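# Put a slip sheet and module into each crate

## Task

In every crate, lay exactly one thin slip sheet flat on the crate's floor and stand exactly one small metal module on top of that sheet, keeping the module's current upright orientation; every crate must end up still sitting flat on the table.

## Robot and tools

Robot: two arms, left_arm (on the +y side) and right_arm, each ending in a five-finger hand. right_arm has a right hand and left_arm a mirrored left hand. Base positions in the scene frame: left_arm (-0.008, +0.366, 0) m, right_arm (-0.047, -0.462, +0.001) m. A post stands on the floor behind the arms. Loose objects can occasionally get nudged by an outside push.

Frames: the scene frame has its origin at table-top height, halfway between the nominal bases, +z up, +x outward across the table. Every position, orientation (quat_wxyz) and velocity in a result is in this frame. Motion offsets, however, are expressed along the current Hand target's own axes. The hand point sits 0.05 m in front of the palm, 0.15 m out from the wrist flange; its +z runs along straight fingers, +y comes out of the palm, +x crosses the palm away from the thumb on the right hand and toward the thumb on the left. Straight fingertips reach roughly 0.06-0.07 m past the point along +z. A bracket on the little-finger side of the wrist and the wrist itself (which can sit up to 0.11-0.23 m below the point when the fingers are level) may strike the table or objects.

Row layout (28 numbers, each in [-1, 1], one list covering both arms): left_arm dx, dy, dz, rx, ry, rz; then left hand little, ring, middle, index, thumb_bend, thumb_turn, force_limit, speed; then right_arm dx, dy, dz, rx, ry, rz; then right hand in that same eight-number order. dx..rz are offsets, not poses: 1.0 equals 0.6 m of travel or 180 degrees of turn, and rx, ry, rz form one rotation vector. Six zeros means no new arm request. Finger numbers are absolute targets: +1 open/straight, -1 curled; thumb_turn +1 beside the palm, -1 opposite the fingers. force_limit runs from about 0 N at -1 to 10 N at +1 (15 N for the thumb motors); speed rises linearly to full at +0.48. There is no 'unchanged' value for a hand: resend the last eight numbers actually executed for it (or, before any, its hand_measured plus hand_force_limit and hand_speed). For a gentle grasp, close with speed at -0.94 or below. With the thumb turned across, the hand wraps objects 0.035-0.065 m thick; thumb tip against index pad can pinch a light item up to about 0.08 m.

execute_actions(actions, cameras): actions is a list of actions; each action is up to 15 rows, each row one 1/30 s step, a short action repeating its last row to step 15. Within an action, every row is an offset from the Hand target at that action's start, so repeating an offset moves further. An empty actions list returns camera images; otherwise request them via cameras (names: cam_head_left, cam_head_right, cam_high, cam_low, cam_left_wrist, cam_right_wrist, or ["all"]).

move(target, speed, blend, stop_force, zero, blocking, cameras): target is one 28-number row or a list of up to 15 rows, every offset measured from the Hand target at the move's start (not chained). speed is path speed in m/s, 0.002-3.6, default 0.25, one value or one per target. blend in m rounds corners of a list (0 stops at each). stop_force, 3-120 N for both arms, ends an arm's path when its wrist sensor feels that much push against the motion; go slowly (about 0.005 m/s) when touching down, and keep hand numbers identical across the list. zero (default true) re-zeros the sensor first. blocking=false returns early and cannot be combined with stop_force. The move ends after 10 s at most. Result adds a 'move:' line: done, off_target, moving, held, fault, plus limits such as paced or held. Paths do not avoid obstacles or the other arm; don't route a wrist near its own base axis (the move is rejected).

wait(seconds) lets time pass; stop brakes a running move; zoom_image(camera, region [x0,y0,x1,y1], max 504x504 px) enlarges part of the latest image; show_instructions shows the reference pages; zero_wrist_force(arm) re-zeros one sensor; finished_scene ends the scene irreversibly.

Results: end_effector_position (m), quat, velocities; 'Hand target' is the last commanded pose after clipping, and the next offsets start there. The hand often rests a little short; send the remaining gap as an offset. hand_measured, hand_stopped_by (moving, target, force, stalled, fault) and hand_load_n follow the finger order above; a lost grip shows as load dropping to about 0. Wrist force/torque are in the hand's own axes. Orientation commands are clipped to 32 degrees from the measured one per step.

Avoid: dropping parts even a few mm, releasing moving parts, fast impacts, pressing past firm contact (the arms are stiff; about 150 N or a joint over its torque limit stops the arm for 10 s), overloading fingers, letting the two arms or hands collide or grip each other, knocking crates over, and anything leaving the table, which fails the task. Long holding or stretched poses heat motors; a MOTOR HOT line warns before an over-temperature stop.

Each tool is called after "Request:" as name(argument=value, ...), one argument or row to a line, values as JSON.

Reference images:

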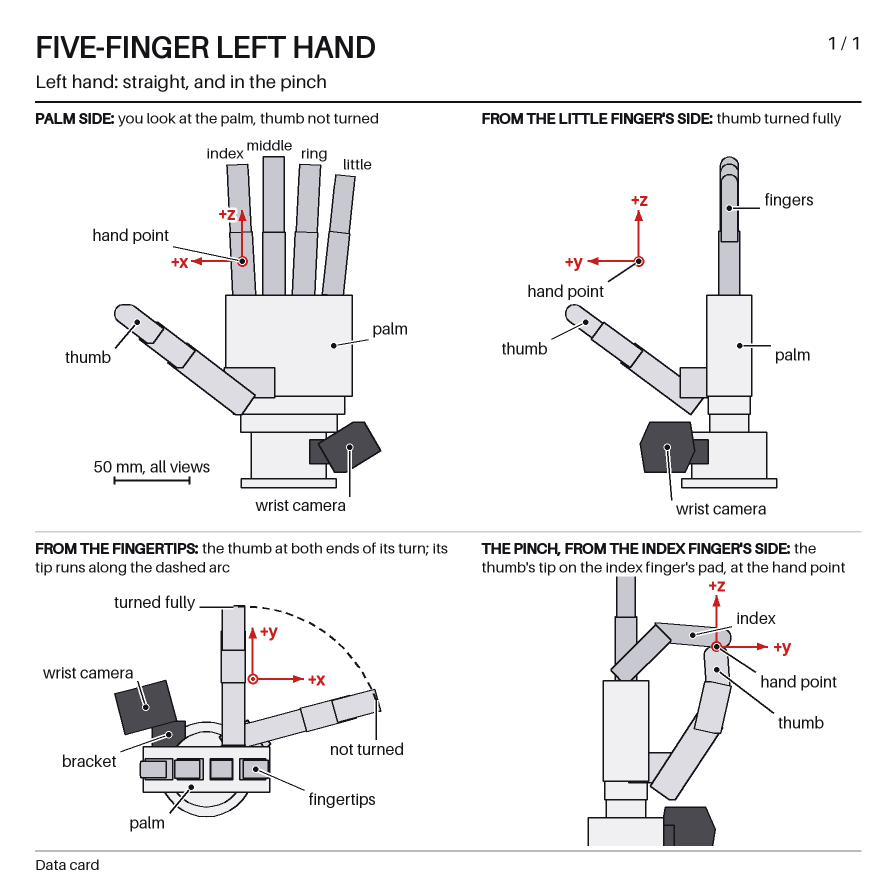

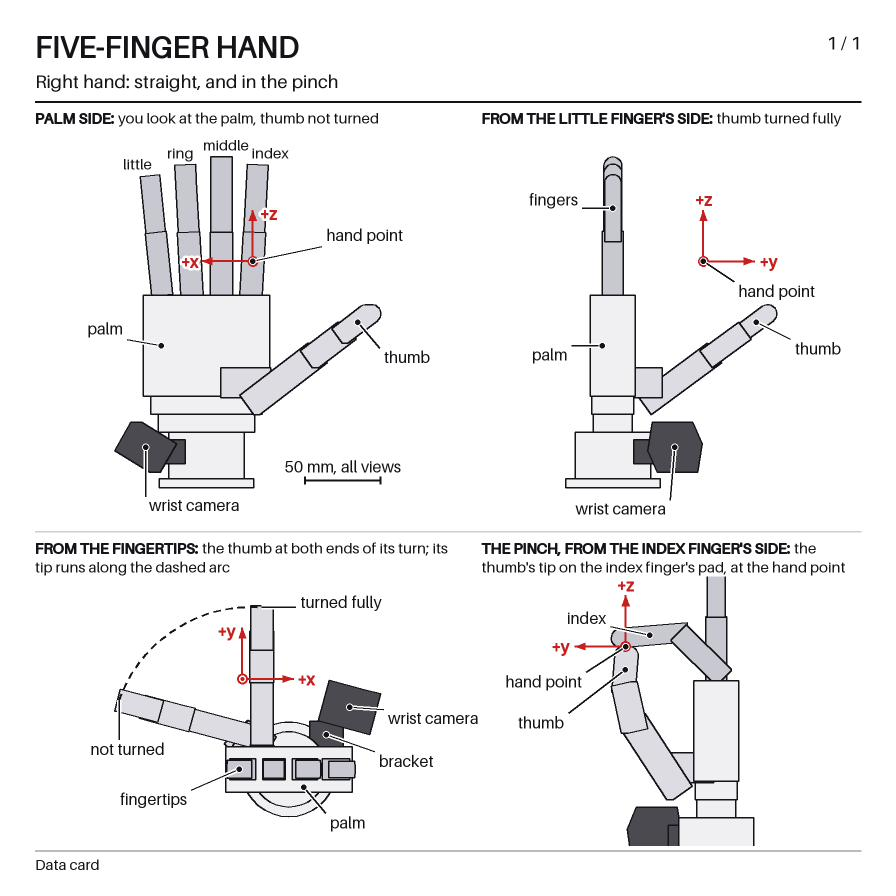

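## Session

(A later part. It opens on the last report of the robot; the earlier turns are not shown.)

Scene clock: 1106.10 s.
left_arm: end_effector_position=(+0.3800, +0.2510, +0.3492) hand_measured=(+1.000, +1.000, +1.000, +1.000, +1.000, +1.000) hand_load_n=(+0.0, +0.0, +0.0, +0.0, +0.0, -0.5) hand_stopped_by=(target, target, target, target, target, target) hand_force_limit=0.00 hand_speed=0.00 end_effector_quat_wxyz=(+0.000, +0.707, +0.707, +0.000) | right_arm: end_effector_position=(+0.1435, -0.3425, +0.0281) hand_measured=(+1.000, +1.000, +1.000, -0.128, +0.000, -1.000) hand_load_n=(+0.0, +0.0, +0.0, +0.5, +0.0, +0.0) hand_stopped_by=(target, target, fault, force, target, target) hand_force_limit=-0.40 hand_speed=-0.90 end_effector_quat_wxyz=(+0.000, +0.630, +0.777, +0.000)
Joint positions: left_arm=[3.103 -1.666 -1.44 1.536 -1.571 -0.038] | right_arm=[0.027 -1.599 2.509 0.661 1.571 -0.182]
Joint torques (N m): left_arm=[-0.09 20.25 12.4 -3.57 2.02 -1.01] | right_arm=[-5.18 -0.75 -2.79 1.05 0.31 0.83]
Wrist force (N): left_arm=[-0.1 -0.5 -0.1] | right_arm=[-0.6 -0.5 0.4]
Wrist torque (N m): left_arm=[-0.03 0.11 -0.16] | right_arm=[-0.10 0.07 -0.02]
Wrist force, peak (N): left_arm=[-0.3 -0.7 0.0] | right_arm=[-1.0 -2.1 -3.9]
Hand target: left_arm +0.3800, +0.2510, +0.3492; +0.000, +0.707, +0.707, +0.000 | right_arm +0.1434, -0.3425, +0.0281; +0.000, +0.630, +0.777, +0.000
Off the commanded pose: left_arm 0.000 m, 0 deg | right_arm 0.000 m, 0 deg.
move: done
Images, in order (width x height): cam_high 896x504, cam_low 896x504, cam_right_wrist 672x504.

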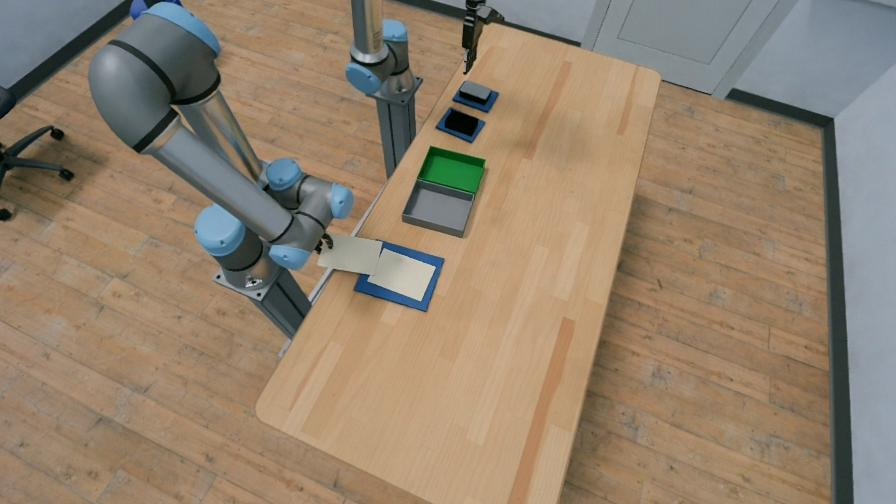

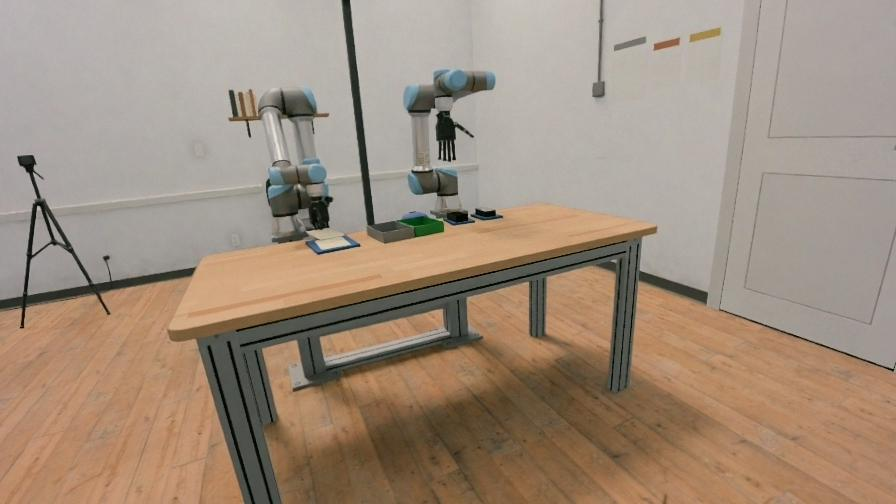

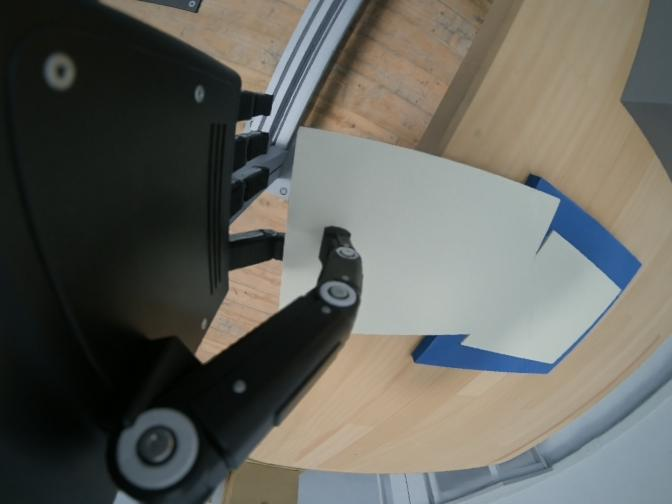

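Request:
execute_actions(
  actions=[
    [[0,0,0,0,0,0,1,1,1,1,1,1,0,0,0,0,0,0,0,0,1,1,1,-0.6,0.0,-1,0.0,-0.9]],
  ],
)

Request:
wait(
  seconds=3,
  cameras=["cam_right_wrist","cam_low"],
)

Request:
zoom_image(
  camera="cam_low",
  region=[290, 170, 390, 265],
)

Scene clock: 1113.00 s.
left_arm: end_effector_position=(+0.3800, +0.2510, +0.3492) hand_measured=(+1.000, +1.000, +1.000, +1.000, +1.000, +1.000) hand_load_n=(+0.0, +0.0, +0.0, +0.0, +0.0, +0.0) hand_stopped_by=(target, target, target, target, target, target) hand_force_limit=0.00 hand_speed=0.00 end_effector_quat_wxyz=(+0.000, +0.707, +0.707, +0.000) | right_arm: end_effector_position=(+0.1434, -0.3425, +0.0281) hand_measured=(+1.000, +1.000, +1.000, -0.220, +0.000, -1.000) hand_load_n=(+0.0, +0.0, +0.0, +5.5, +0.5, -1.5) hand_stopped_by=(target, target, fault, force, target, target) hand_force_limit=0.00 hand_speed=-0.90 end_effector_quat_wxyz=(+0.000, +0.630, +0.777, +0.000)
Joint positions: left_arm=[3.103 -1.666 -1.44 1.536 -1.571 -0.038] | right_arm=[0.027 -1.599 2.509 0.661 1.571 -0.182]
Joint torques (N m): left_arm=[-0.84 20.16 11.57 -3.65 2.08 -1.02] | right_arm=[-6.18 0.97 -2.39 1.96 0.36 -1.73]
Wrist force (N): left_arm=[-0.2 -0.5 0.1] | right_arm=[-0.7 -0.7 0.2]
Wrist torque (N m): left_arm=[-0.05 0.13 -0.16] | right_arm=[-0.11 0.09 -0.03]
Wrist force, peak (N): left_arm=[-0.3 -0.7 -0.1] | right_arm=[-0.9 -0.7 0.3]
Hand target: left_arm +0.3800, +0.2510, +0.3492; +0.000, +0.707, +0.707, +0.000 | right_arm +0.1434, -0.3425, +0.0281; +0.000, +0.630, +0.777, +0.000
Off the commanded pose: left_arm 0.000 m, 0 deg | right_arm 0.000 m, 0 deg.

Scene clock: 1116.00 s.
left_arm: end_effector_position=(+0.3800, +0.2510, +0.3492) hand_measured=(+1.000, +1.000, +1.000, +1.000, +1.000, +1.000) hand_load_n=(+0.0, +0.0, +0.0, +0.0, +0.0, +0.0) hand_stopped_by=(target, target, target, target, target, target) hand_force_limit=0.00 hand_speed=0.00 end_effector_quat_wxyz=(+0.000, +0.707, +0.707, +0.000) | right_arm: end_effector_position=(+0.1434, -0.3425, +0.0281) hand_measured=(+1.000, +1.000, +1.000, -0.220, +0.000, -1.000) hand_load_n=(+0.0, +0.0, +0.0, +5.5, +0.0, -1.0) hand_stopped_by=(target, target, fault, force, target, target) hand_force_limit=0.00 hand_speed=-0.90 end_effector_quat_wxyz=(+0.000, +0.630, +0.777, +0.000)
Joint positions: left_arm=[3.103 -1.666 -1.44 1.536 -1.571 -0.038] | right_arm=[0.027 -1.599 2.509 0.661 1.571 -0.182]
Joint torques (N m): left_arm=[0.51 19.88 12.19 -3.61 1.86 -0.95] | right_arm=[-4.69 0.47 -2.95 1.04 0.39 -1.46]
Wrist force (N): left_arm=[-0.2 -0.4 -0.1] | right_arm=[-0.9 -0.5 0.3]
Wrist torque (N m): left_arm=[-0.02 0.13 -0.16] | right_arm=[-0.09 0.11 -0.03]
Wrist force, peak (N): left_arm=[-0.3 -0.7 0.0] | right_arm=[-0.6 -0.8 0.5]
Hand target: left_arm +0.3800, +0.2510, +0.3492; +0.000, +0.707, +0.707, +0.000 | right_arm +0.1434, -0.3425, +0.0281; +0.000, +0.630, +0.777, +0.000
Off the commanded pose: left_arm 0.000 m, 0 deg | right_arm 0.000 m, 0 deg.
wait: 3.00 s; at rest by 0.17 s
Images, in order (width x height): cam_low 896x504, cam_right_wrist 672x504.

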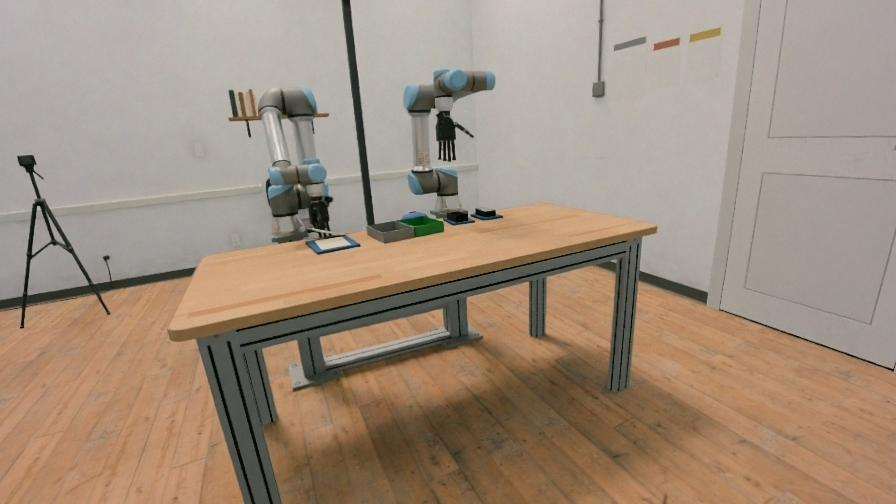

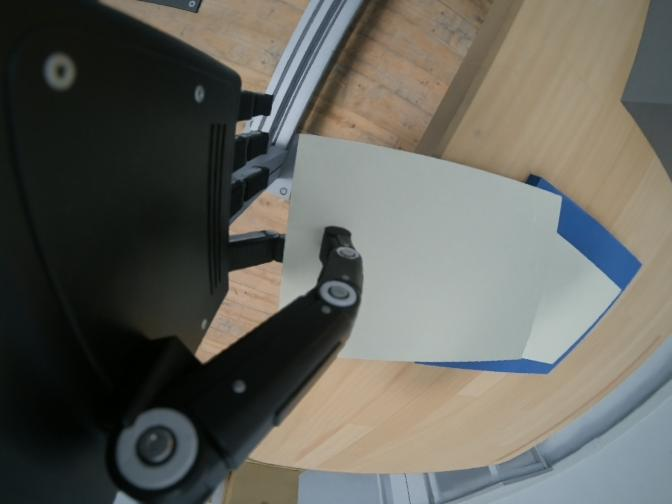

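Scaled by 5.040 from the camera's image (finer frame: 1280x720).

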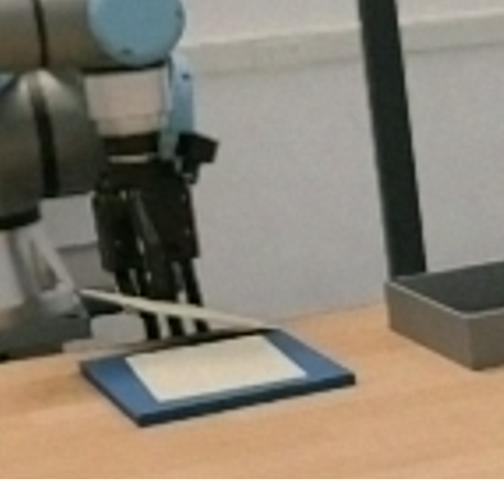

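Request:
move(
  target=[0,0,0,0,0,0,1,1,1,1,1,1,0,0,0,0,0.035,0,0,0,1,1,1,-0.6,0.0,-1,0.0,-0.9],
  speed=0.03,
)

Request:
move(
  target=[0,0,0,0,0,0,1,1,1,1,1,1,0,0,0,0,0.015,0,0,0,1,1,1,0.05,0.0,-1,0.0,-0.9],
  speed=0.03,
  cameras=["cam_right_wrist","cam_low","cam_high"],
)

Request:
zoom_image(
  camera="cam_low",
  region=[290, 170, 390, 265],
)

Scene clock: 1136.30 s.
left_arm: end_effector_position=(+0.3800, +0.2510, +0.3492) hand_measured=(+1.000, +1.000, +1.000, +1.000, +1.000, +1.000) hand_load_n=(+0.0, +0.0, +0.0, +0.0, +0.0, +0.0) hand_stopped_by=(target, target, target, target, target, target) hand_force_limit=0.00 hand_speed=0.00 end_effector_quat_wxyz=(+0.000, +0.707, +0.707, +0.000) | right_arm: end_effector_position=(+0.1433, -0.3425, +0.0070) hand_measured=(+1.000, +1.000, +1.000, -0.220, +0.000, -1.000) hand_load_n=(+0.0, +0.0, +0.0, +8.5, +0.0, +0.0) hand_stopped_by=(target, target, fault, force, target, target) hand_force_limit=0.00 hand_speed=-0.90 end_effector_quat_wxyz=(+0.000, +0.630, +0.777, +0.000)
Joint positions: left_arm=[3.103 -1.666 -1.44 1.536 -1.571 -0.038] | right_arm=[0.027 -1.529 2.532 0.569 1.571 -0.182]
Joint torques (N m): left_arm=[0.46 20.94 10.63 -3.41 2.25 -0.96] | right_arm=[0.48 -18.84 -13.61 3.76 -0.6 0.17]
Wrist force (N): left_arm=[-0.2 -0.6 0.1] | right_arm=[-0.2 0.2 -1.8]
Wrist torque (N m): left_arm=[-0.06 0.14 -0.16] | right_arm=[-0.24 0.18 -0.03]
Wrist force, peak (N): left_arm=[-0.2 -0.8 0.0] | right_arm=[0.0 0.6 -2.1]
Hand target: left_arm +0.3800, +0.2510, +0.3492; +0.000, +0.707, +0.707, +0.000 | right_arm +0.1434, -0.3425, +0.0071; +0.000, +0.630, +0.777, +0.000
Off the commanded pose: left_arm 0.000 m, 0 deg | right_arm 0.000 m, 0 deg.
move: done

Scene clock: 1137.53 s.
left_arm: end_effector_position=(+0.3800, +0.2510, +0.3492) hand_measured=(+1.000, +1.000, +1.000, +1.000, +1.000, +1.000) hand_load_n=(+0.0, +0.0, +0.0, +0.0, -0.5, +0.0) hand_stopped_by=(target, target, target, target, target, target) hand_force_limit=0.00 hand_speed=0.00 end_effector_quat_wxyz=(+0.000, +0.707, +0.707, +0.000) | right_arm: end_effector_position=(+0.1434, -0.3425, -0.0019) hand_measured=(+1.000, +1.000, +1.000, +0.050, +0.000, -1.000) hand_load_n=(+0.0, +0.0, +0.0, +0.0, -0.5, +0.0) hand_stopped_by=(target, target, fault, target, target, target) hand_force_limit=0.00 hand_speed=-0.90 end_effector_quat_wxyz=(+0.000, +0.630, +0.777, +0.000)
Joint positions: left_arm=[3.103 -1.666 -1.44 1.536 -1.571 -0.038] | right_arm=[0.027 -1.497 2.54 0.528 1.571 -0.182]
Joint torques (N m): left_arm=[-0.49 20.94 10.97 -3.66 2.04 -1] | right_arm=[6.27 -20.21 -14.92 1.96 -1.15 1.98]
Wrist force (N): left_arm=[-0.1 -0.4 -0.1] | right_arm=[-0.5 -0.9 0.2]
Wrist torque (N m): left_arm=[-0.01 0.11 -0.16] | right_arm=[-0.16 0.07 0.00]
Wrist force, peak (N): left_arm=[-0.4 -0.7 0.0] | right_arm=[-0.6 0.3 -4.1]
Hand target: left_arm +0.3800, +0.2510, +0.3492; +0.000, +0.707, +0.707, +0.000 | right_arm +0.1434, -0.3425, -0.0019; +0.000, +0.630, +0.777, +0.000
Off the commanded pose: left_arm 0.000 m, 0 deg | right_arm 0.000 m, 0 deg.
move: done
Images, in order (width x height): cam_high 896x504, cam_low 896x504, cam_right_wrist 672x504.

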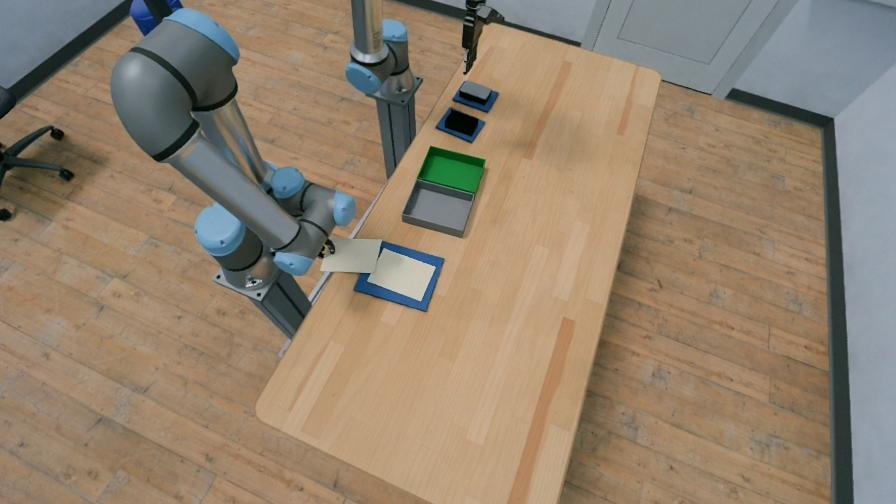

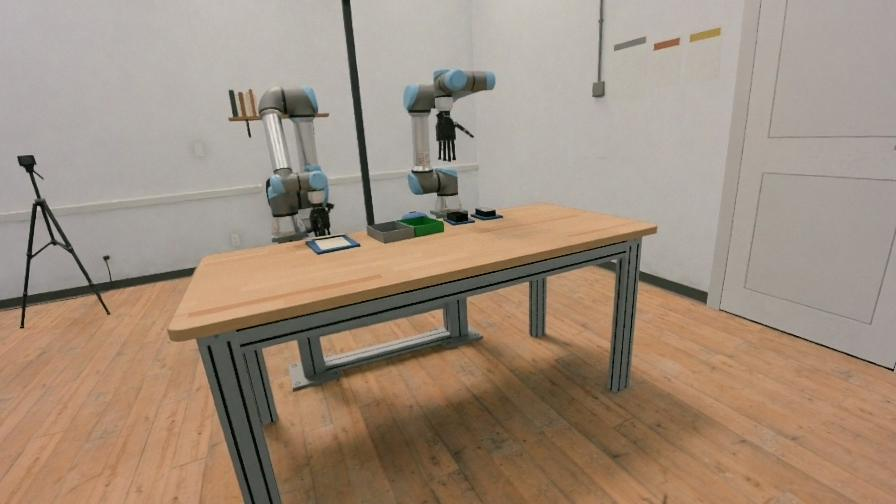

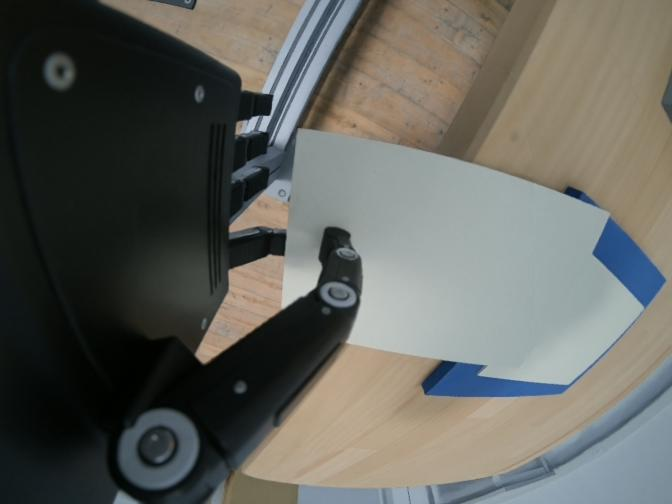

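Scaled by 5.040 from the camera's image (finer frame: 1280x720).

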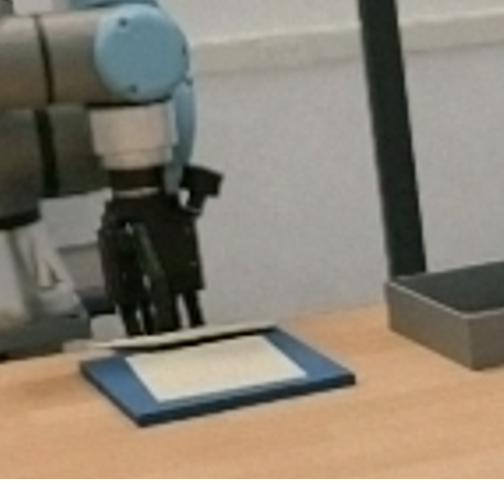

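Request:
execute_actions(
  actions=[
    [[0,0,0,0,0,0,1,1,1,1,1,1,0,0,0,0,0,0,0,0,1,0.05,1,0.05,0.0,-1,-0.6,-0.7]],
  ],
)

Request:
wait(
  seconds=1.5,
  cameras=["cam_right_wrist"],
)

Scene clock: 1150.53 s.
left_arm: end_effector_position=(+0.3800, +0.2510, +0.3492) hand_measured=(+1.000, +1.000, +1.000, +1.000, +1.000, +1.000) hand_load_n=(+0.0, +0.0, +0.0, +0.0, +0.0, -0.5) hand_stopped_by=(target, target, target, target, target, target) hand_force_limit=0.00 hand_speed=0.00 end_effector_quat_wxyz=(+0.000, +0.707, +0.707, +0.000) | right_arm: end_effector_position=(+0.1434, -0.3425, -0.0019) hand_measured=(+1.000, +0.050, +1.000, +0.050, +0.000, -1.000) hand_load_n=(+0.0, +0.0, +0.0, +0.0, -0.5, +0.0) hand_stopped_by=(target, target, fault, target, target, target) hand_force_limit=-0.60 hand_speed=-0.70 end_effector_quat_wxyz=(+0.000, +0.630, +0.777, +0.000)
Joint positions: left_arm=[3.103 -1.666 -1.44 1.536 -1.571 -0.038] | right_arm=[0.027 -1.497 2.54 0.528 1.571 -0.182]
Joint torques (N m): left_arm=[-1.18 20.2 12.34 -3.43 1.83 -1.04] | right_arm=[6.16 -20.33 -14.02 1.72 -1.11 1.99]
Wrist force (N): left_arm=[0.0 -0.5 0.0] | right_arm=[-0.6 -0.9 0.3]
Wrist torque (N m): left_arm=[-0.03 0.11 -0.16] | right_arm=[-0.16 0.08 -0.01]
Wrist force, peak (N): left_arm=[-0.2 -0.7 -0.1] | right_arm=[-0.6 -1.1 0.2]
Hand target: left_arm +0.3800, +0.2510, +0.3492; +0.000, +0.707, +0.707, +0.000 | right_arm +0.1434, -0.3425, -0.0019; +0.000, +0.630, +0.777, +0.000
Off the commanded pose: left_arm 0.000 m, 0 deg | right_arm 0.000 m, 0 deg.

Scene clock: 1152.03 s.
left_arm: end_effector_position=(+0.3800, +0.2510, +0.3492) hand_measured=(+1.000, +1.000, +1.000, +1.000, +1.000, +1.000) hand_load_n=(+0.0, +0.0, +0.0, +0.0, +0.0, +0.0) hand_stopped_by=(target, target, target, target, target, target) hand_force_limit=0.00 hand_speed=0.00 end_effector_quat_wxyz=(+0.000, +0.707, +0.707, +0.000) | right_arm: end_effector_position=(+0.1434, -0.3425, -0.0019) hand_measured=(+1.000, +0.050, +1.000, +0.050, +0.000, -1.000) hand_load_n=(+0.0, +0.0, +0.0, +0.0, +0.0, +0.0) hand_stopped_by=(target, target, fault, target, target, target) hand_force_limit=-0.60 hand_speed=-0.70 end_effector_quat_wxyz=(+0.000, +0.630, +0.777, +0.000)
Joint positions: left_arm=[3.103 -1.666 -1.44 1.536 -1.571 -0.038] | right_arm=[0.027 -1.497 2.54 0.528 1.571 -0.182]
Joint torques (N m): left_arm=[-0.98 20.07 11.89 -3.5 2.04 -1.07] | right_arm=[5.81 -19.26 -13.35 1.82 -0.93 1.93]
Wrist force (N): left_arm=[0.1 -0.5 0.1] | right_arm=[-0.5 -0.9 0.2]
Wrist torque (N m): left_arm=[-0.05 0.09 -0.14] | right_arm=[-0.15 0.07 0.00]
Wrist force, peak (N): left_arm=[-0.3 -0.6 -0.1] | right_arm=[-0.6 -1.1 0.4]
Hand target: left_arm +0.3800, +0.2510, +0.3492; +0.000, +0.707, +0.707, +0.000 | right_arm +0.1434, -0.3425, -0.0019; +0.000, +0.630, +0.777, +0.000
Off the commanded pose: left_arm 0.000 m, 0 deg | right_arm 0.000 m, 0 deg.
wait: 1.50 s; at rest by 0.17 s

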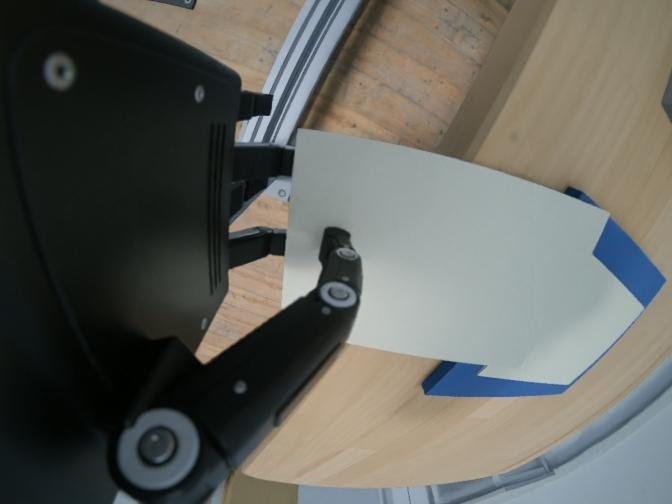

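Request:
execute_actions(
  actions=[
    [[0,0,0,0,0,0,1,1,1,1,1,1,0,0,0,0,0,0,0,0,1,-0.4,1,-0.4,0.0,-1,-0.5,-0.94]],
  ],
)

Request:
wait(
  seconds=3,
  cameras=["cam_right_wrist","cam_low"],
)

Request:
zoom_image(
  camera="cam_low",
  region=[290, 170, 390, 265],
)

Scene clock: 1160.47 s.
left_arm: end_effector_position=(+0.3800, +0.2510, +0.3492) hand_measured=(+1.000, +1.000, +1.000, +1.000, +1.000, +1.000) hand_load_n=(+0.0, +0.0, +0.0, +0.0, +0.0, +0.0) hand_stopped_by=(target, target, target, target, target, target) hand_force_limit=0.00 hand_speed=0.00 end_effector_quat_wxyz=(+0.000, +0.707, +0.707, +0.000) | right_arm: end_effector_position=(+0.1434, -0.3425, -0.0019) hand_measured=(+1.000, -0.062, +1.000, -0.136, +0.000, -1.000) hand_load_n=(+0.0, +1.5, +0.0, +2.5, +0.0, +0.0) hand_stopped_by=(target, force, fault, force, target, target) hand_force_limit=-0.50 hand_speed=-0.94 end_effector_quat_wxyz=(+0.000, +0.630, +0.777, +0.000)
Joint positions: left_arm=[3.103 -1.666 -1.44 1.536 -1.571 -0.038] | right_arm=[0.027 -1.497 2.54 0.528 1.571 -0.182]
Joint torques (N m): left_arm=[-0.92 22.25 10.78 -3.36 2.08 -1.03] | right_arm=[5.25 -18.82 -12.73 1.81 -0.94 1.93]
Wrist force (N): left_arm=[0.0 -0.4 0.0] | right_arm=[-0.9 -3.9 -4.6]
Wrist torque (N m): left_arm=[-0.03 0.10 -0.15] | right_arm=[-0.30 0.16 -0.02]
Wrist force, peak (N): left_arm=[-0.2 -0.8 0.0] | right_arm=[-0.9 -3.9 -4.9]
Hand target: left_arm +0.3800, +0.2510, +0.3492; +0.000, +0.707, +0.707, +0.000 | right_arm +0.1434, -0.3425, -0.0019; +0.000, +0.630, +0.777, +0.000
Off the commanded pose: left_arm 0.000 m, 0 deg | right_arm 0.000 m, 0 deg.

Scene clock: 1163.47 s.
left_arm: end_effector_position=(+0.3800, +0.2510, +0.3492) hand_measured=(+1.000, +1.000, +1.000, +1.000, +1.000, +1.000) hand_load_n=(+0.0, +0.0, +0.0, +0.0, +0.0, -0.5) hand_stopped_by=(target, target, target, target, target, target) hand_force_limit=0.00 hand_speed=0.00 end_effector_quat_wxyz=(+0.000, +0.707, +0.707, +0.000) | right_arm: end_effector_position=(+0.1434, -0.3425, -0.0019) hand_measured=(+1.000, -0.062, +1.000, -0.136, +0.000, -1.000) hand_load_n=(+0.0, +1.5, +0.0, +3.0, +0.0, +0.0) hand_stopped_by=(target, force, fault, force, target, target) hand_force_limit=-0.50 hand_speed=-0.94 end_effector_quat_wxyz=(+0.000, +0.630, +0.777, +0.000)
Joint positions: left_arm=[3.103 -1.666 -1.44 1.536 -1.571 -0.038] | right_arm=[0.027 -1.497 2.54 0.528 1.571 -0.182]
Joint torques (N m): left_arm=[-1.58 21.91 11.46 -3.53 1.85 -0.92] | right_arm=[4.94 -13.93 -13.35 1.67 -0.97 1.79]
Wrist force (N): left_arm=[0.0 -0.6 0.0] | right_arm=[-0.9 -3.8 -4.8]
Wrist torque (N m): left_arm=[-0.06 0.09 -0.15] | right_arm=[-0.26 0.16 -0.02]
Wrist force, peak (N): left_arm=[-0.2 -0.7 0.0] | right_arm=[-1.0 -3.8 -5.1]
Hand target: left_arm +0.3800, +0.2510, +0.3492; +0.000, +0.707, +0.707, +0.000 | right_arm +0.1434, -0.3425, -0.0019; +0.000, +0.630, +0.777, +0.000
Off the commanded pose: left_arm 0.000 m, 0 deg | right_arm 0.000 m, 0 deg.
wait: 3.00 s; at rest by 0.17 s
Images, in order (width x height): cam_low 896x504, cam_right_wrist 672x504.

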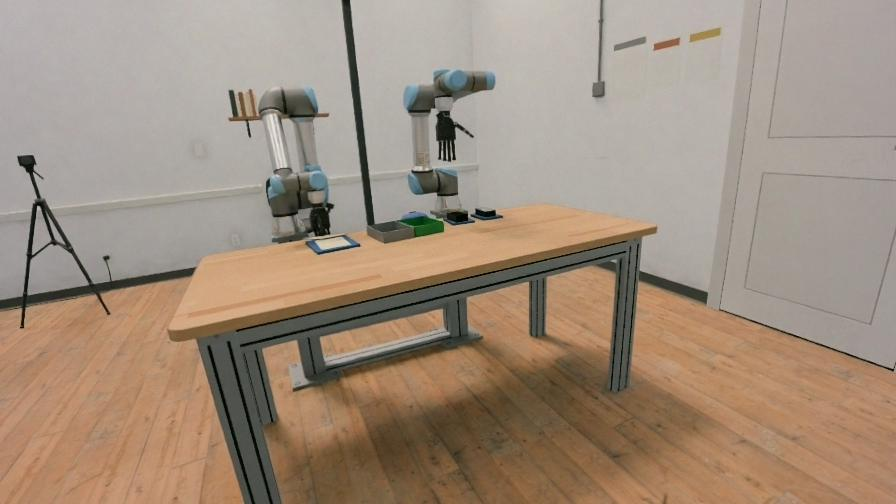

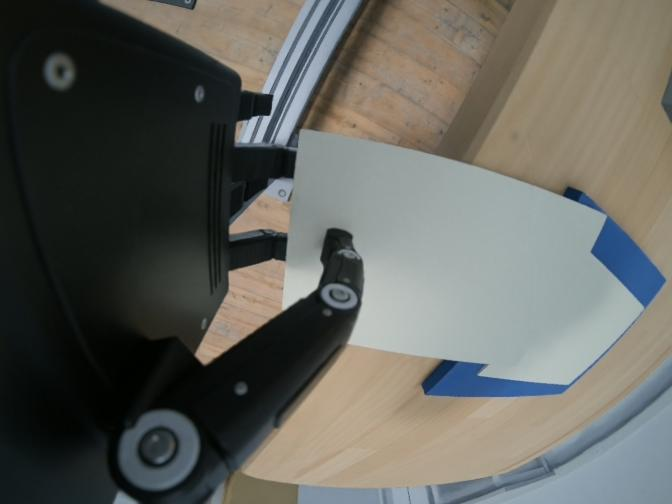

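Scaled by 5.040 from the camera's image (finer frame: 1280x720).

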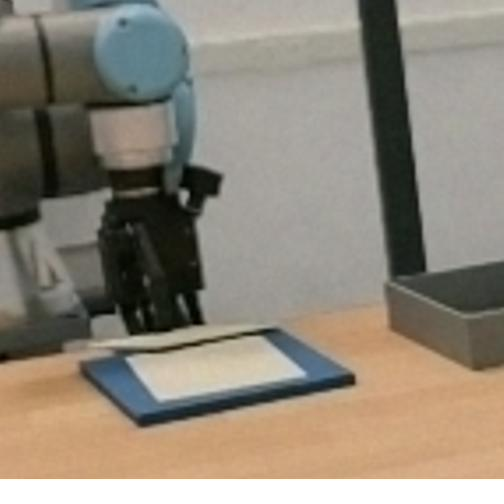

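Request:
move(
  target=[0,0,0,0,0,0,1,1,1,1,1,1,0,0,0,0,-0.04,0,0,0,1,-0.4,1,-0.4,0.0,-1,-0.5,-0.94],
  speed=0.03,
)

Request:
execute_actions(
  actions=[
    [[0,0,0,0,0,0,1,1,1,1,1,1,0,0,0,0,0,0,0,0,1,-0.5,1,-0.5,0.0,-1,-0.3,-0.94]],
  ],
)

Request:
wait(
  seconds=3,
  cameras=["cam_right_wrist","cam_low","cam_high"],
)

Request:
zoom_image(
  camera="cam_low",
  region=[290, 170, 390, 265],
)

Request:
zoom_image(
  camera="cam_high",
  region=[290, 190, 450, 320],
)

Scene clock: 1190.57 s.
left_arm: end_effector_position=(+0.3800, +0.2510, +0.3492) hand_measured=(+1.000, +1.000, +1.000, +1.000, +1.000, +1.000) hand_load_n=(+0.0, +0.0, +0.0, +0.0, +0.0, +0.0) hand_stopped_by=(target, target, target, target, target, target) hand_force_limit=0.00 hand_speed=0.00 end_effector_quat_wxyz=(+0.000, +0.707, +0.707, +0.000) | right_arm: end_effector_position=(+0.1435, -0.3425, +0.0221) hand_measured=(+1.000, -0.062, +1.000, -0.136, +0.000, -1.000) hand_load_n=(+0.0, +0.5, +0.0, +0.0, -0.5, +0.0) hand_stopped_by=(target, force, fault, force, target, target) hand_force_limit=-0.50 hand_speed=-0.94 end_effector_quat_wxyz=(+0.000, +0.630, +0.777, +0.000)
Joint positions: left_arm=[3.103 -1.666 -1.44 1.536 -1.571 -0.038] | right_arm=[0.027 -1.58 2.516 0.634 1.571 -0.182]
Joint torques (N m): left_arm=[-2.11 19.66 10.34 -3.46 1.92 -1.1] | right_arm=[-2.39 -0.03 -3.17 0.69 0.19 -0.33]
Wrist force (N): left_arm=[-0.1 -0.4 -0.1] | right_arm=[-0.9 -0.7 0.3]
Wrist torque (N m): left_arm=[-0.02 0.11 -0.16] | right_arm=[-0.14 0.13 -0.03]
Wrist force, peak (N): left_arm=[-0.3 -0.7 0.0] | right_arm=[-1.1 -4.0 -5.0]
Hand target: left_arm +0.3800, +0.2510, +0.3492; +0.000, +0.707, +0.707, +0.000 | right_arm +0.1434, -0.3425, +0.0221; +0.000, +0.630, +0.777, +0.000
Off the commanded pose: left_arm 0.000 m, 0 deg | right_arm 0.000 m, 0 deg.
move: done

Scene clock: 1191.60 s.
left_arm: end_effector_position=(+0.3800, +0.2510, +0.3492) hand_measured=(+1.000, +1.000, +1.000, +1.000, +1.000, +1.000) hand_load_n=(+0.0, +0.0, +0.0, +0.0, +0.0, +0.0) hand_stopped_by=(target, target, target, target, target, target) hand_force_limit=0.00 hand_speed=0.00 end_effector_quat_wxyz=(+0.000, +0.707, +0.707, +0.000) | right_arm: end_effector_position=(+0.1434, -0.3425, +0.0221) hand_measured=(+1.000, -0.190, +1.000, -0.196, +0.000, -1.000) hand_load_n=(+0.0, +3.5, +0.0, +6.5, +0.0, +0.0) hand_stopped_by=(target, force, fault, force, target, target) hand_force_limit=-0.30 hand_speed=-0.94 end_effector_quat_wxyz=(+0.000, +0.630, +0.777, +0.000)
Joint positions: left_arm=[3.103 -1.666 -1.44 1.536 -1.571 -0.038] | right_arm=[0.027 -1.579 2.516 0.635 1.571 -0.182]
Joint torques (N m): left_arm=[-1.55 20.74 11.3 -3.45 1.89 -1.01] | right_arm=[-5.64 0.15 -3.63 2.52 0.39 -1.94]
Wrist force (N): left_arm=[-0.1 -0.8 0.1] | right_arm=[-0.8 -0.7 0.6]
Wrist torque (N m): left_arm=[-0.08 0.11 -0.14] | right_arm=[-0.14 0.10 -0.02]
Wrist force, peak (N): left_arm=[-0.2 -0.8 0.0] | right_arm=[-0.9 -0.9 0.6]
Hand target: left_arm +0.3800, +0.2510, +0.3492; +0.000, +0.707, +0.707, +0.000 | right_arm +0.1434, -0.3425, +0.0221; +0.000, +0.630, +0.777, +0.000
Off the commanded pose: left_arm 0.000 m, 0 deg | right_arm 0.000 m, 0 deg.

Scene clock: 1194.60 s.
left_arm: end_effector_position=(+0.3800, +0.2510, +0.3492) hand_measured=(+1.000, +1.000, +1.000, +1.000, +1.000, +1.000) hand_load_n=(+0.0, +0.0, +0.0, +0.0, +0.0, +0.0) hand_stopped_by=(target, target, target, target, target, target) hand_force_limit=0.00 hand_speed=0.00 end_effector_quat_wxyz=(+0.000, +0.707, +0.707, +0.000) | right_arm: end_effector_position=(+0.1434, -0.3425, +0.0221) hand_measured=(+1.000, -0.190, +1.000, -0.196, +0.000, -1.000) hand_load_n=(+0.0, +3.5, +0.0, +6.5, +0.0, +0.0) hand_stopped_by=(target, force, fault, force, target, target) hand_force_limit=-0.30 hand_speed=-0.94 end_effector_quat_wxyz=(+0.000, +0.630, +0.777, +0.000)
Joint positions: left_arm=[3.103 -1.666 -1.44 1.536 -1.571 -0.038] | right_arm=[0.027 -1.579 2.516 0.635 1.571 -0.182]
Joint torques (N m): left_arm=[-2.55 20.89 12.41 -3.49 2.09 -0.77] | right_arm=[-6.07 -0.07 -1.58 2.54 0.4 -1.84]
Wrist force (N): left_arm=[-0.1 -0.4 0.0] | right_arm=[-0.8 -1.0 0.4]
Wrist torque (N m): left_arm=[-0.02 0.12 -0.16] | right_arm=[-0.17 0.11 -0.04]
Wrist force, peak (N): left_arm=[-0.3 -0.7 -0.1] | right_arm=[-0.8 -1.0 0.6]
Hand target: left_arm +0.3800, +0.2510, +0.3492; +0.000, +0.707, +0.707, +0.000 | right_arm +0.1434, -0.3425, +0.0221; +0.000, +0.630, +0.777, +0.000
Off the commanded pose: left_arm 0.000 m, 0 deg | right_arm 0.000 m, 0 deg.
wait: 3.00 s; at rest by 0.17 s
Images, in order (width x height): cam_high 896x504, cam_low 896x504, cam_right_wrist 672x504.

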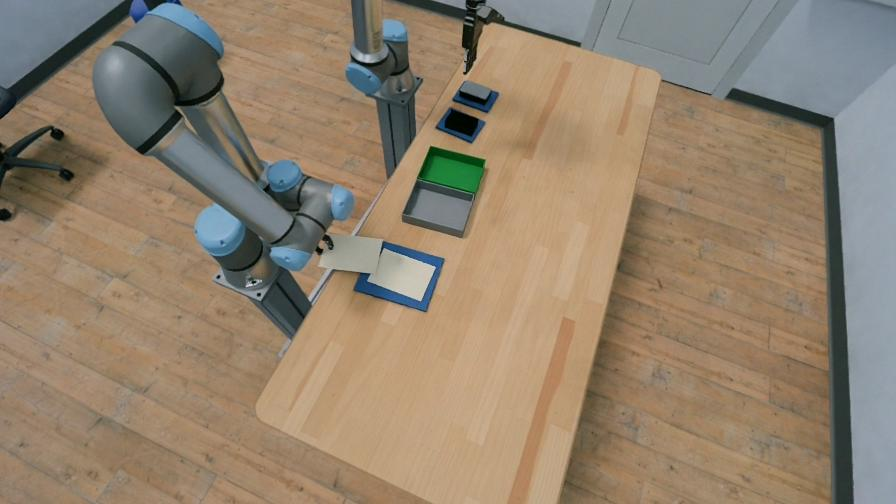

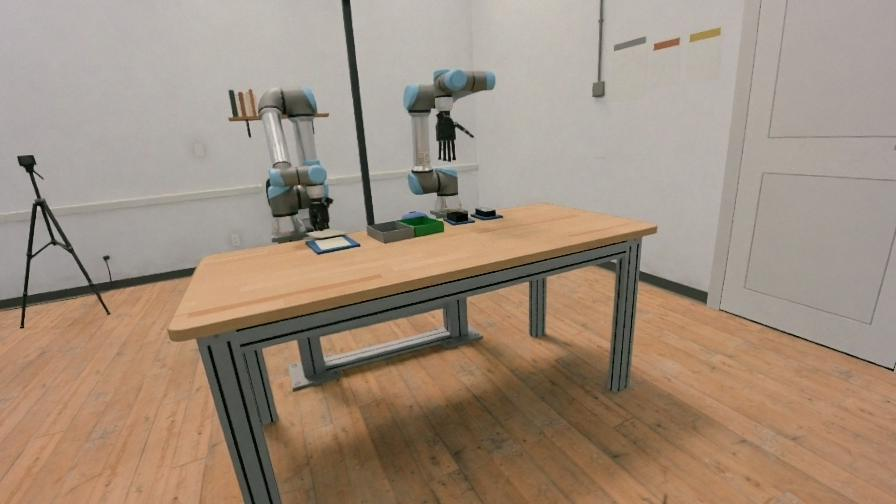

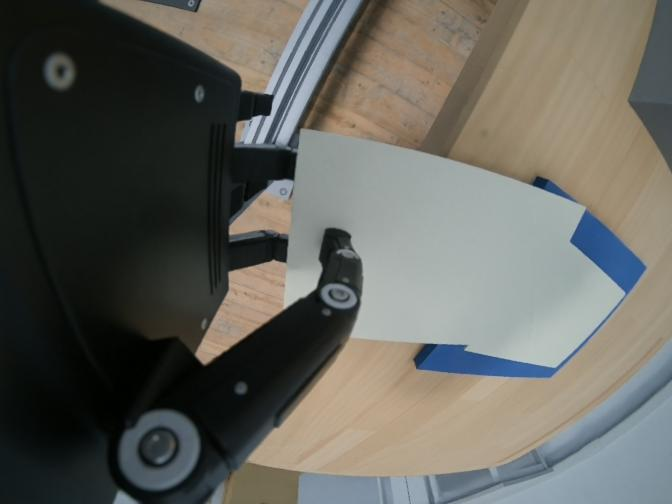

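Scaled by 5.040 from the camera's image (finer frame: 1280x720).

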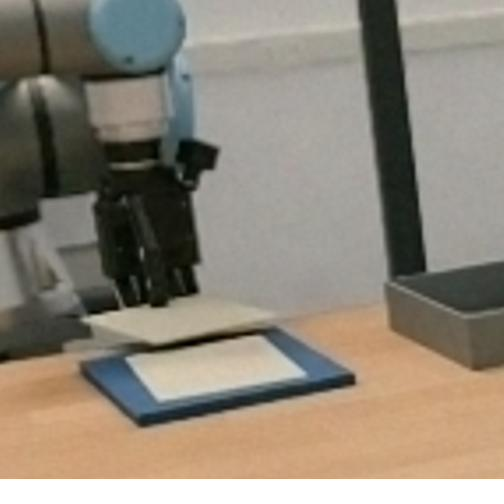

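Scaled by 3.150 from the camera's image (finer frame: 1280x720).

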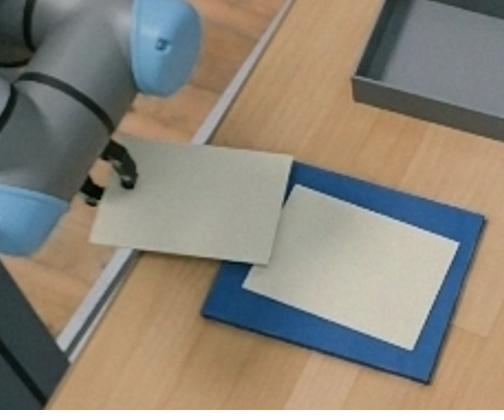

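Request:
move(
  target=[0,0,0,0,0,0,1,1,1,1,1,1,0,0,0,0,-0.25,0,0,0,1,-0.5,1,-0.5,0.0,-1,-0.3,-0.94],
  speed=0.08,
  cameras=["cam_right_wrist","cam_low","cam_high","cam_head_right"],
)

Request:
zoom_image(
  camera="cam_low",
  region=[270, 130, 390, 265],
)

Request:
zoom_image(
  camera="cam_high",
  region=[290, 130, 490, 320],
)

Scene clock: 1203.60 s.
left_arm: end_effector_position=(+0.3800, +0.2510, +0.3492) hand_measured=(+1.000, +1.000, +1.000, +1.000, +1.000, +1.000) hand_load_n=(+0.0, +0.0, +0.0, +0.0, -0.5, +0.0) hand_stopped_by=(target, target, target, target, target, target) hand_force_limit=0.00 hand_speed=0.00 end_effector_quat_wxyz=(+0.000, +0.707, +0.707, +0.000) | right_arm: end_effector_position=(+0.1435, -0.3426, +0.1720) hand_measured=(+1.000, -0.190, +1.000, -0.196, +0.000, -1.000) hand_load_n=(+0.0, +3.5, +0.0, +6.0, +0.0, +0.0) hand_stopped_by=(target, force, fault, force, target, target) hand_force_limit=-0.30 hand_speed=-0.94 end_effector_quat_wxyz=(+0.000, +0.630, +0.777, +0.000)
Joint positions: left_arm=[3.103 -1.666 -1.44 1.536 -1.571 -0.038] | right_arm=[0.026 -1.897 2.272 1.196 1.571 -0.182]
Joint torques (N m): left_arm=[-2.68 20.36 11.73 -3.59 1.93 -0.95] | right_arm=[-4.82 3.75 -18.48 2.69 -1.28 -1.78]
Wrist force (N): left_arm=[-0.2 -0.6 0.1] | right_arm=[-0.8 -1.2 0.7]
Wrist torque (N m): left_arm=[-0.05 0.13 -0.15] | right_arm=[-0.24 0.10 -0.05]
Wrist force, peak (N): left_arm=[-0.2 -0.7 0.0] | right_arm=[-1.0 -1.3 0.7]
Hand target: left_arm +0.3800, +0.2510, +0.3492; +0.000, +0.707, +0.707, +0.000 | right_arm +0.1435, -0.3426, +0.1721; +0.000, +0.630, +0.777, +0.000
Off the commanded pose: left_arm 0.000 m, 0 deg | right_arm 0.000 m, 0 deg.
move: done
Images, in order (width x height): cam_head_right 896x504, cam_high 896x504, cam_low 896x504, cam_right_wrist 672x504.

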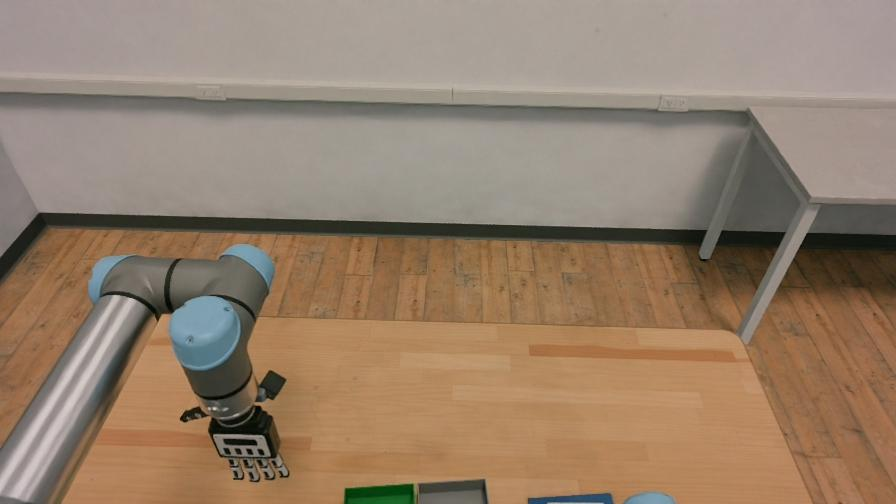

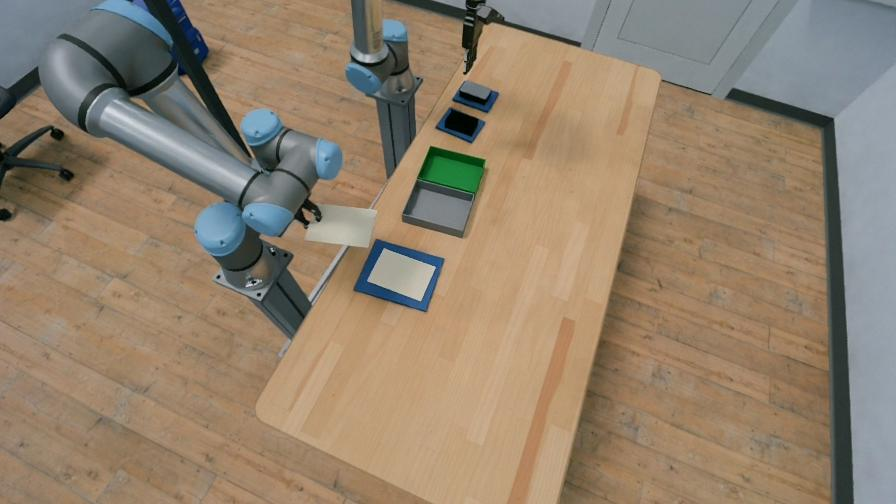

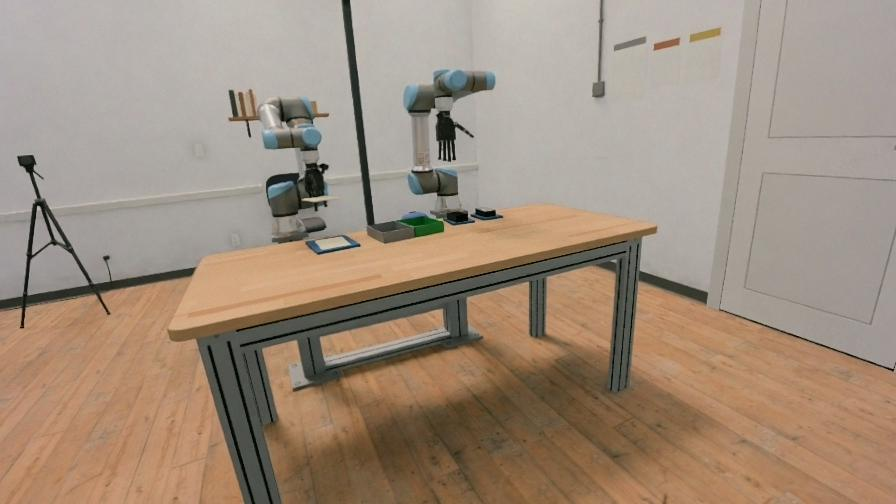

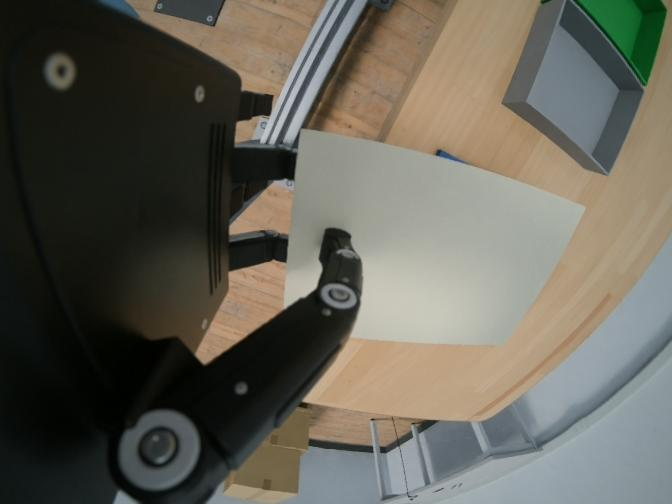

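Scaled by 3.733 from the camera's image (finer frame: 1280x720).

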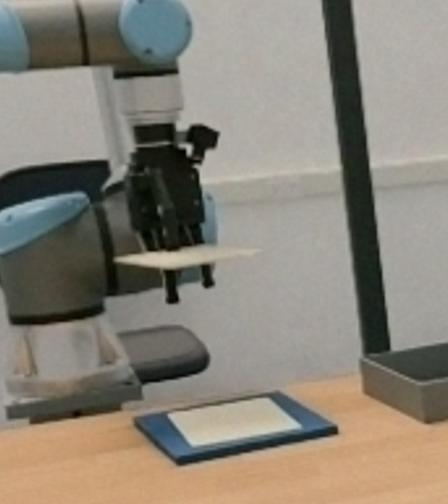

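Scaled by 2.520 from the camera's image (finer frame: 1280x720).

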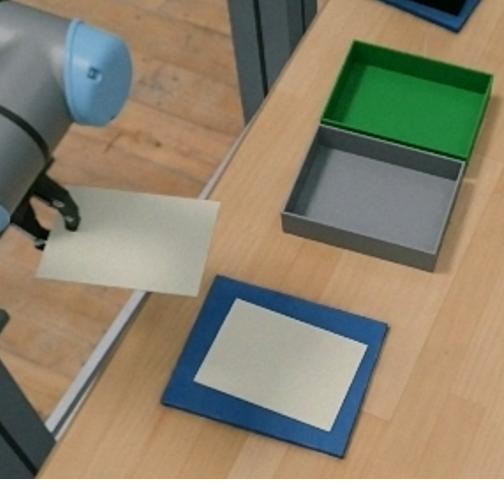

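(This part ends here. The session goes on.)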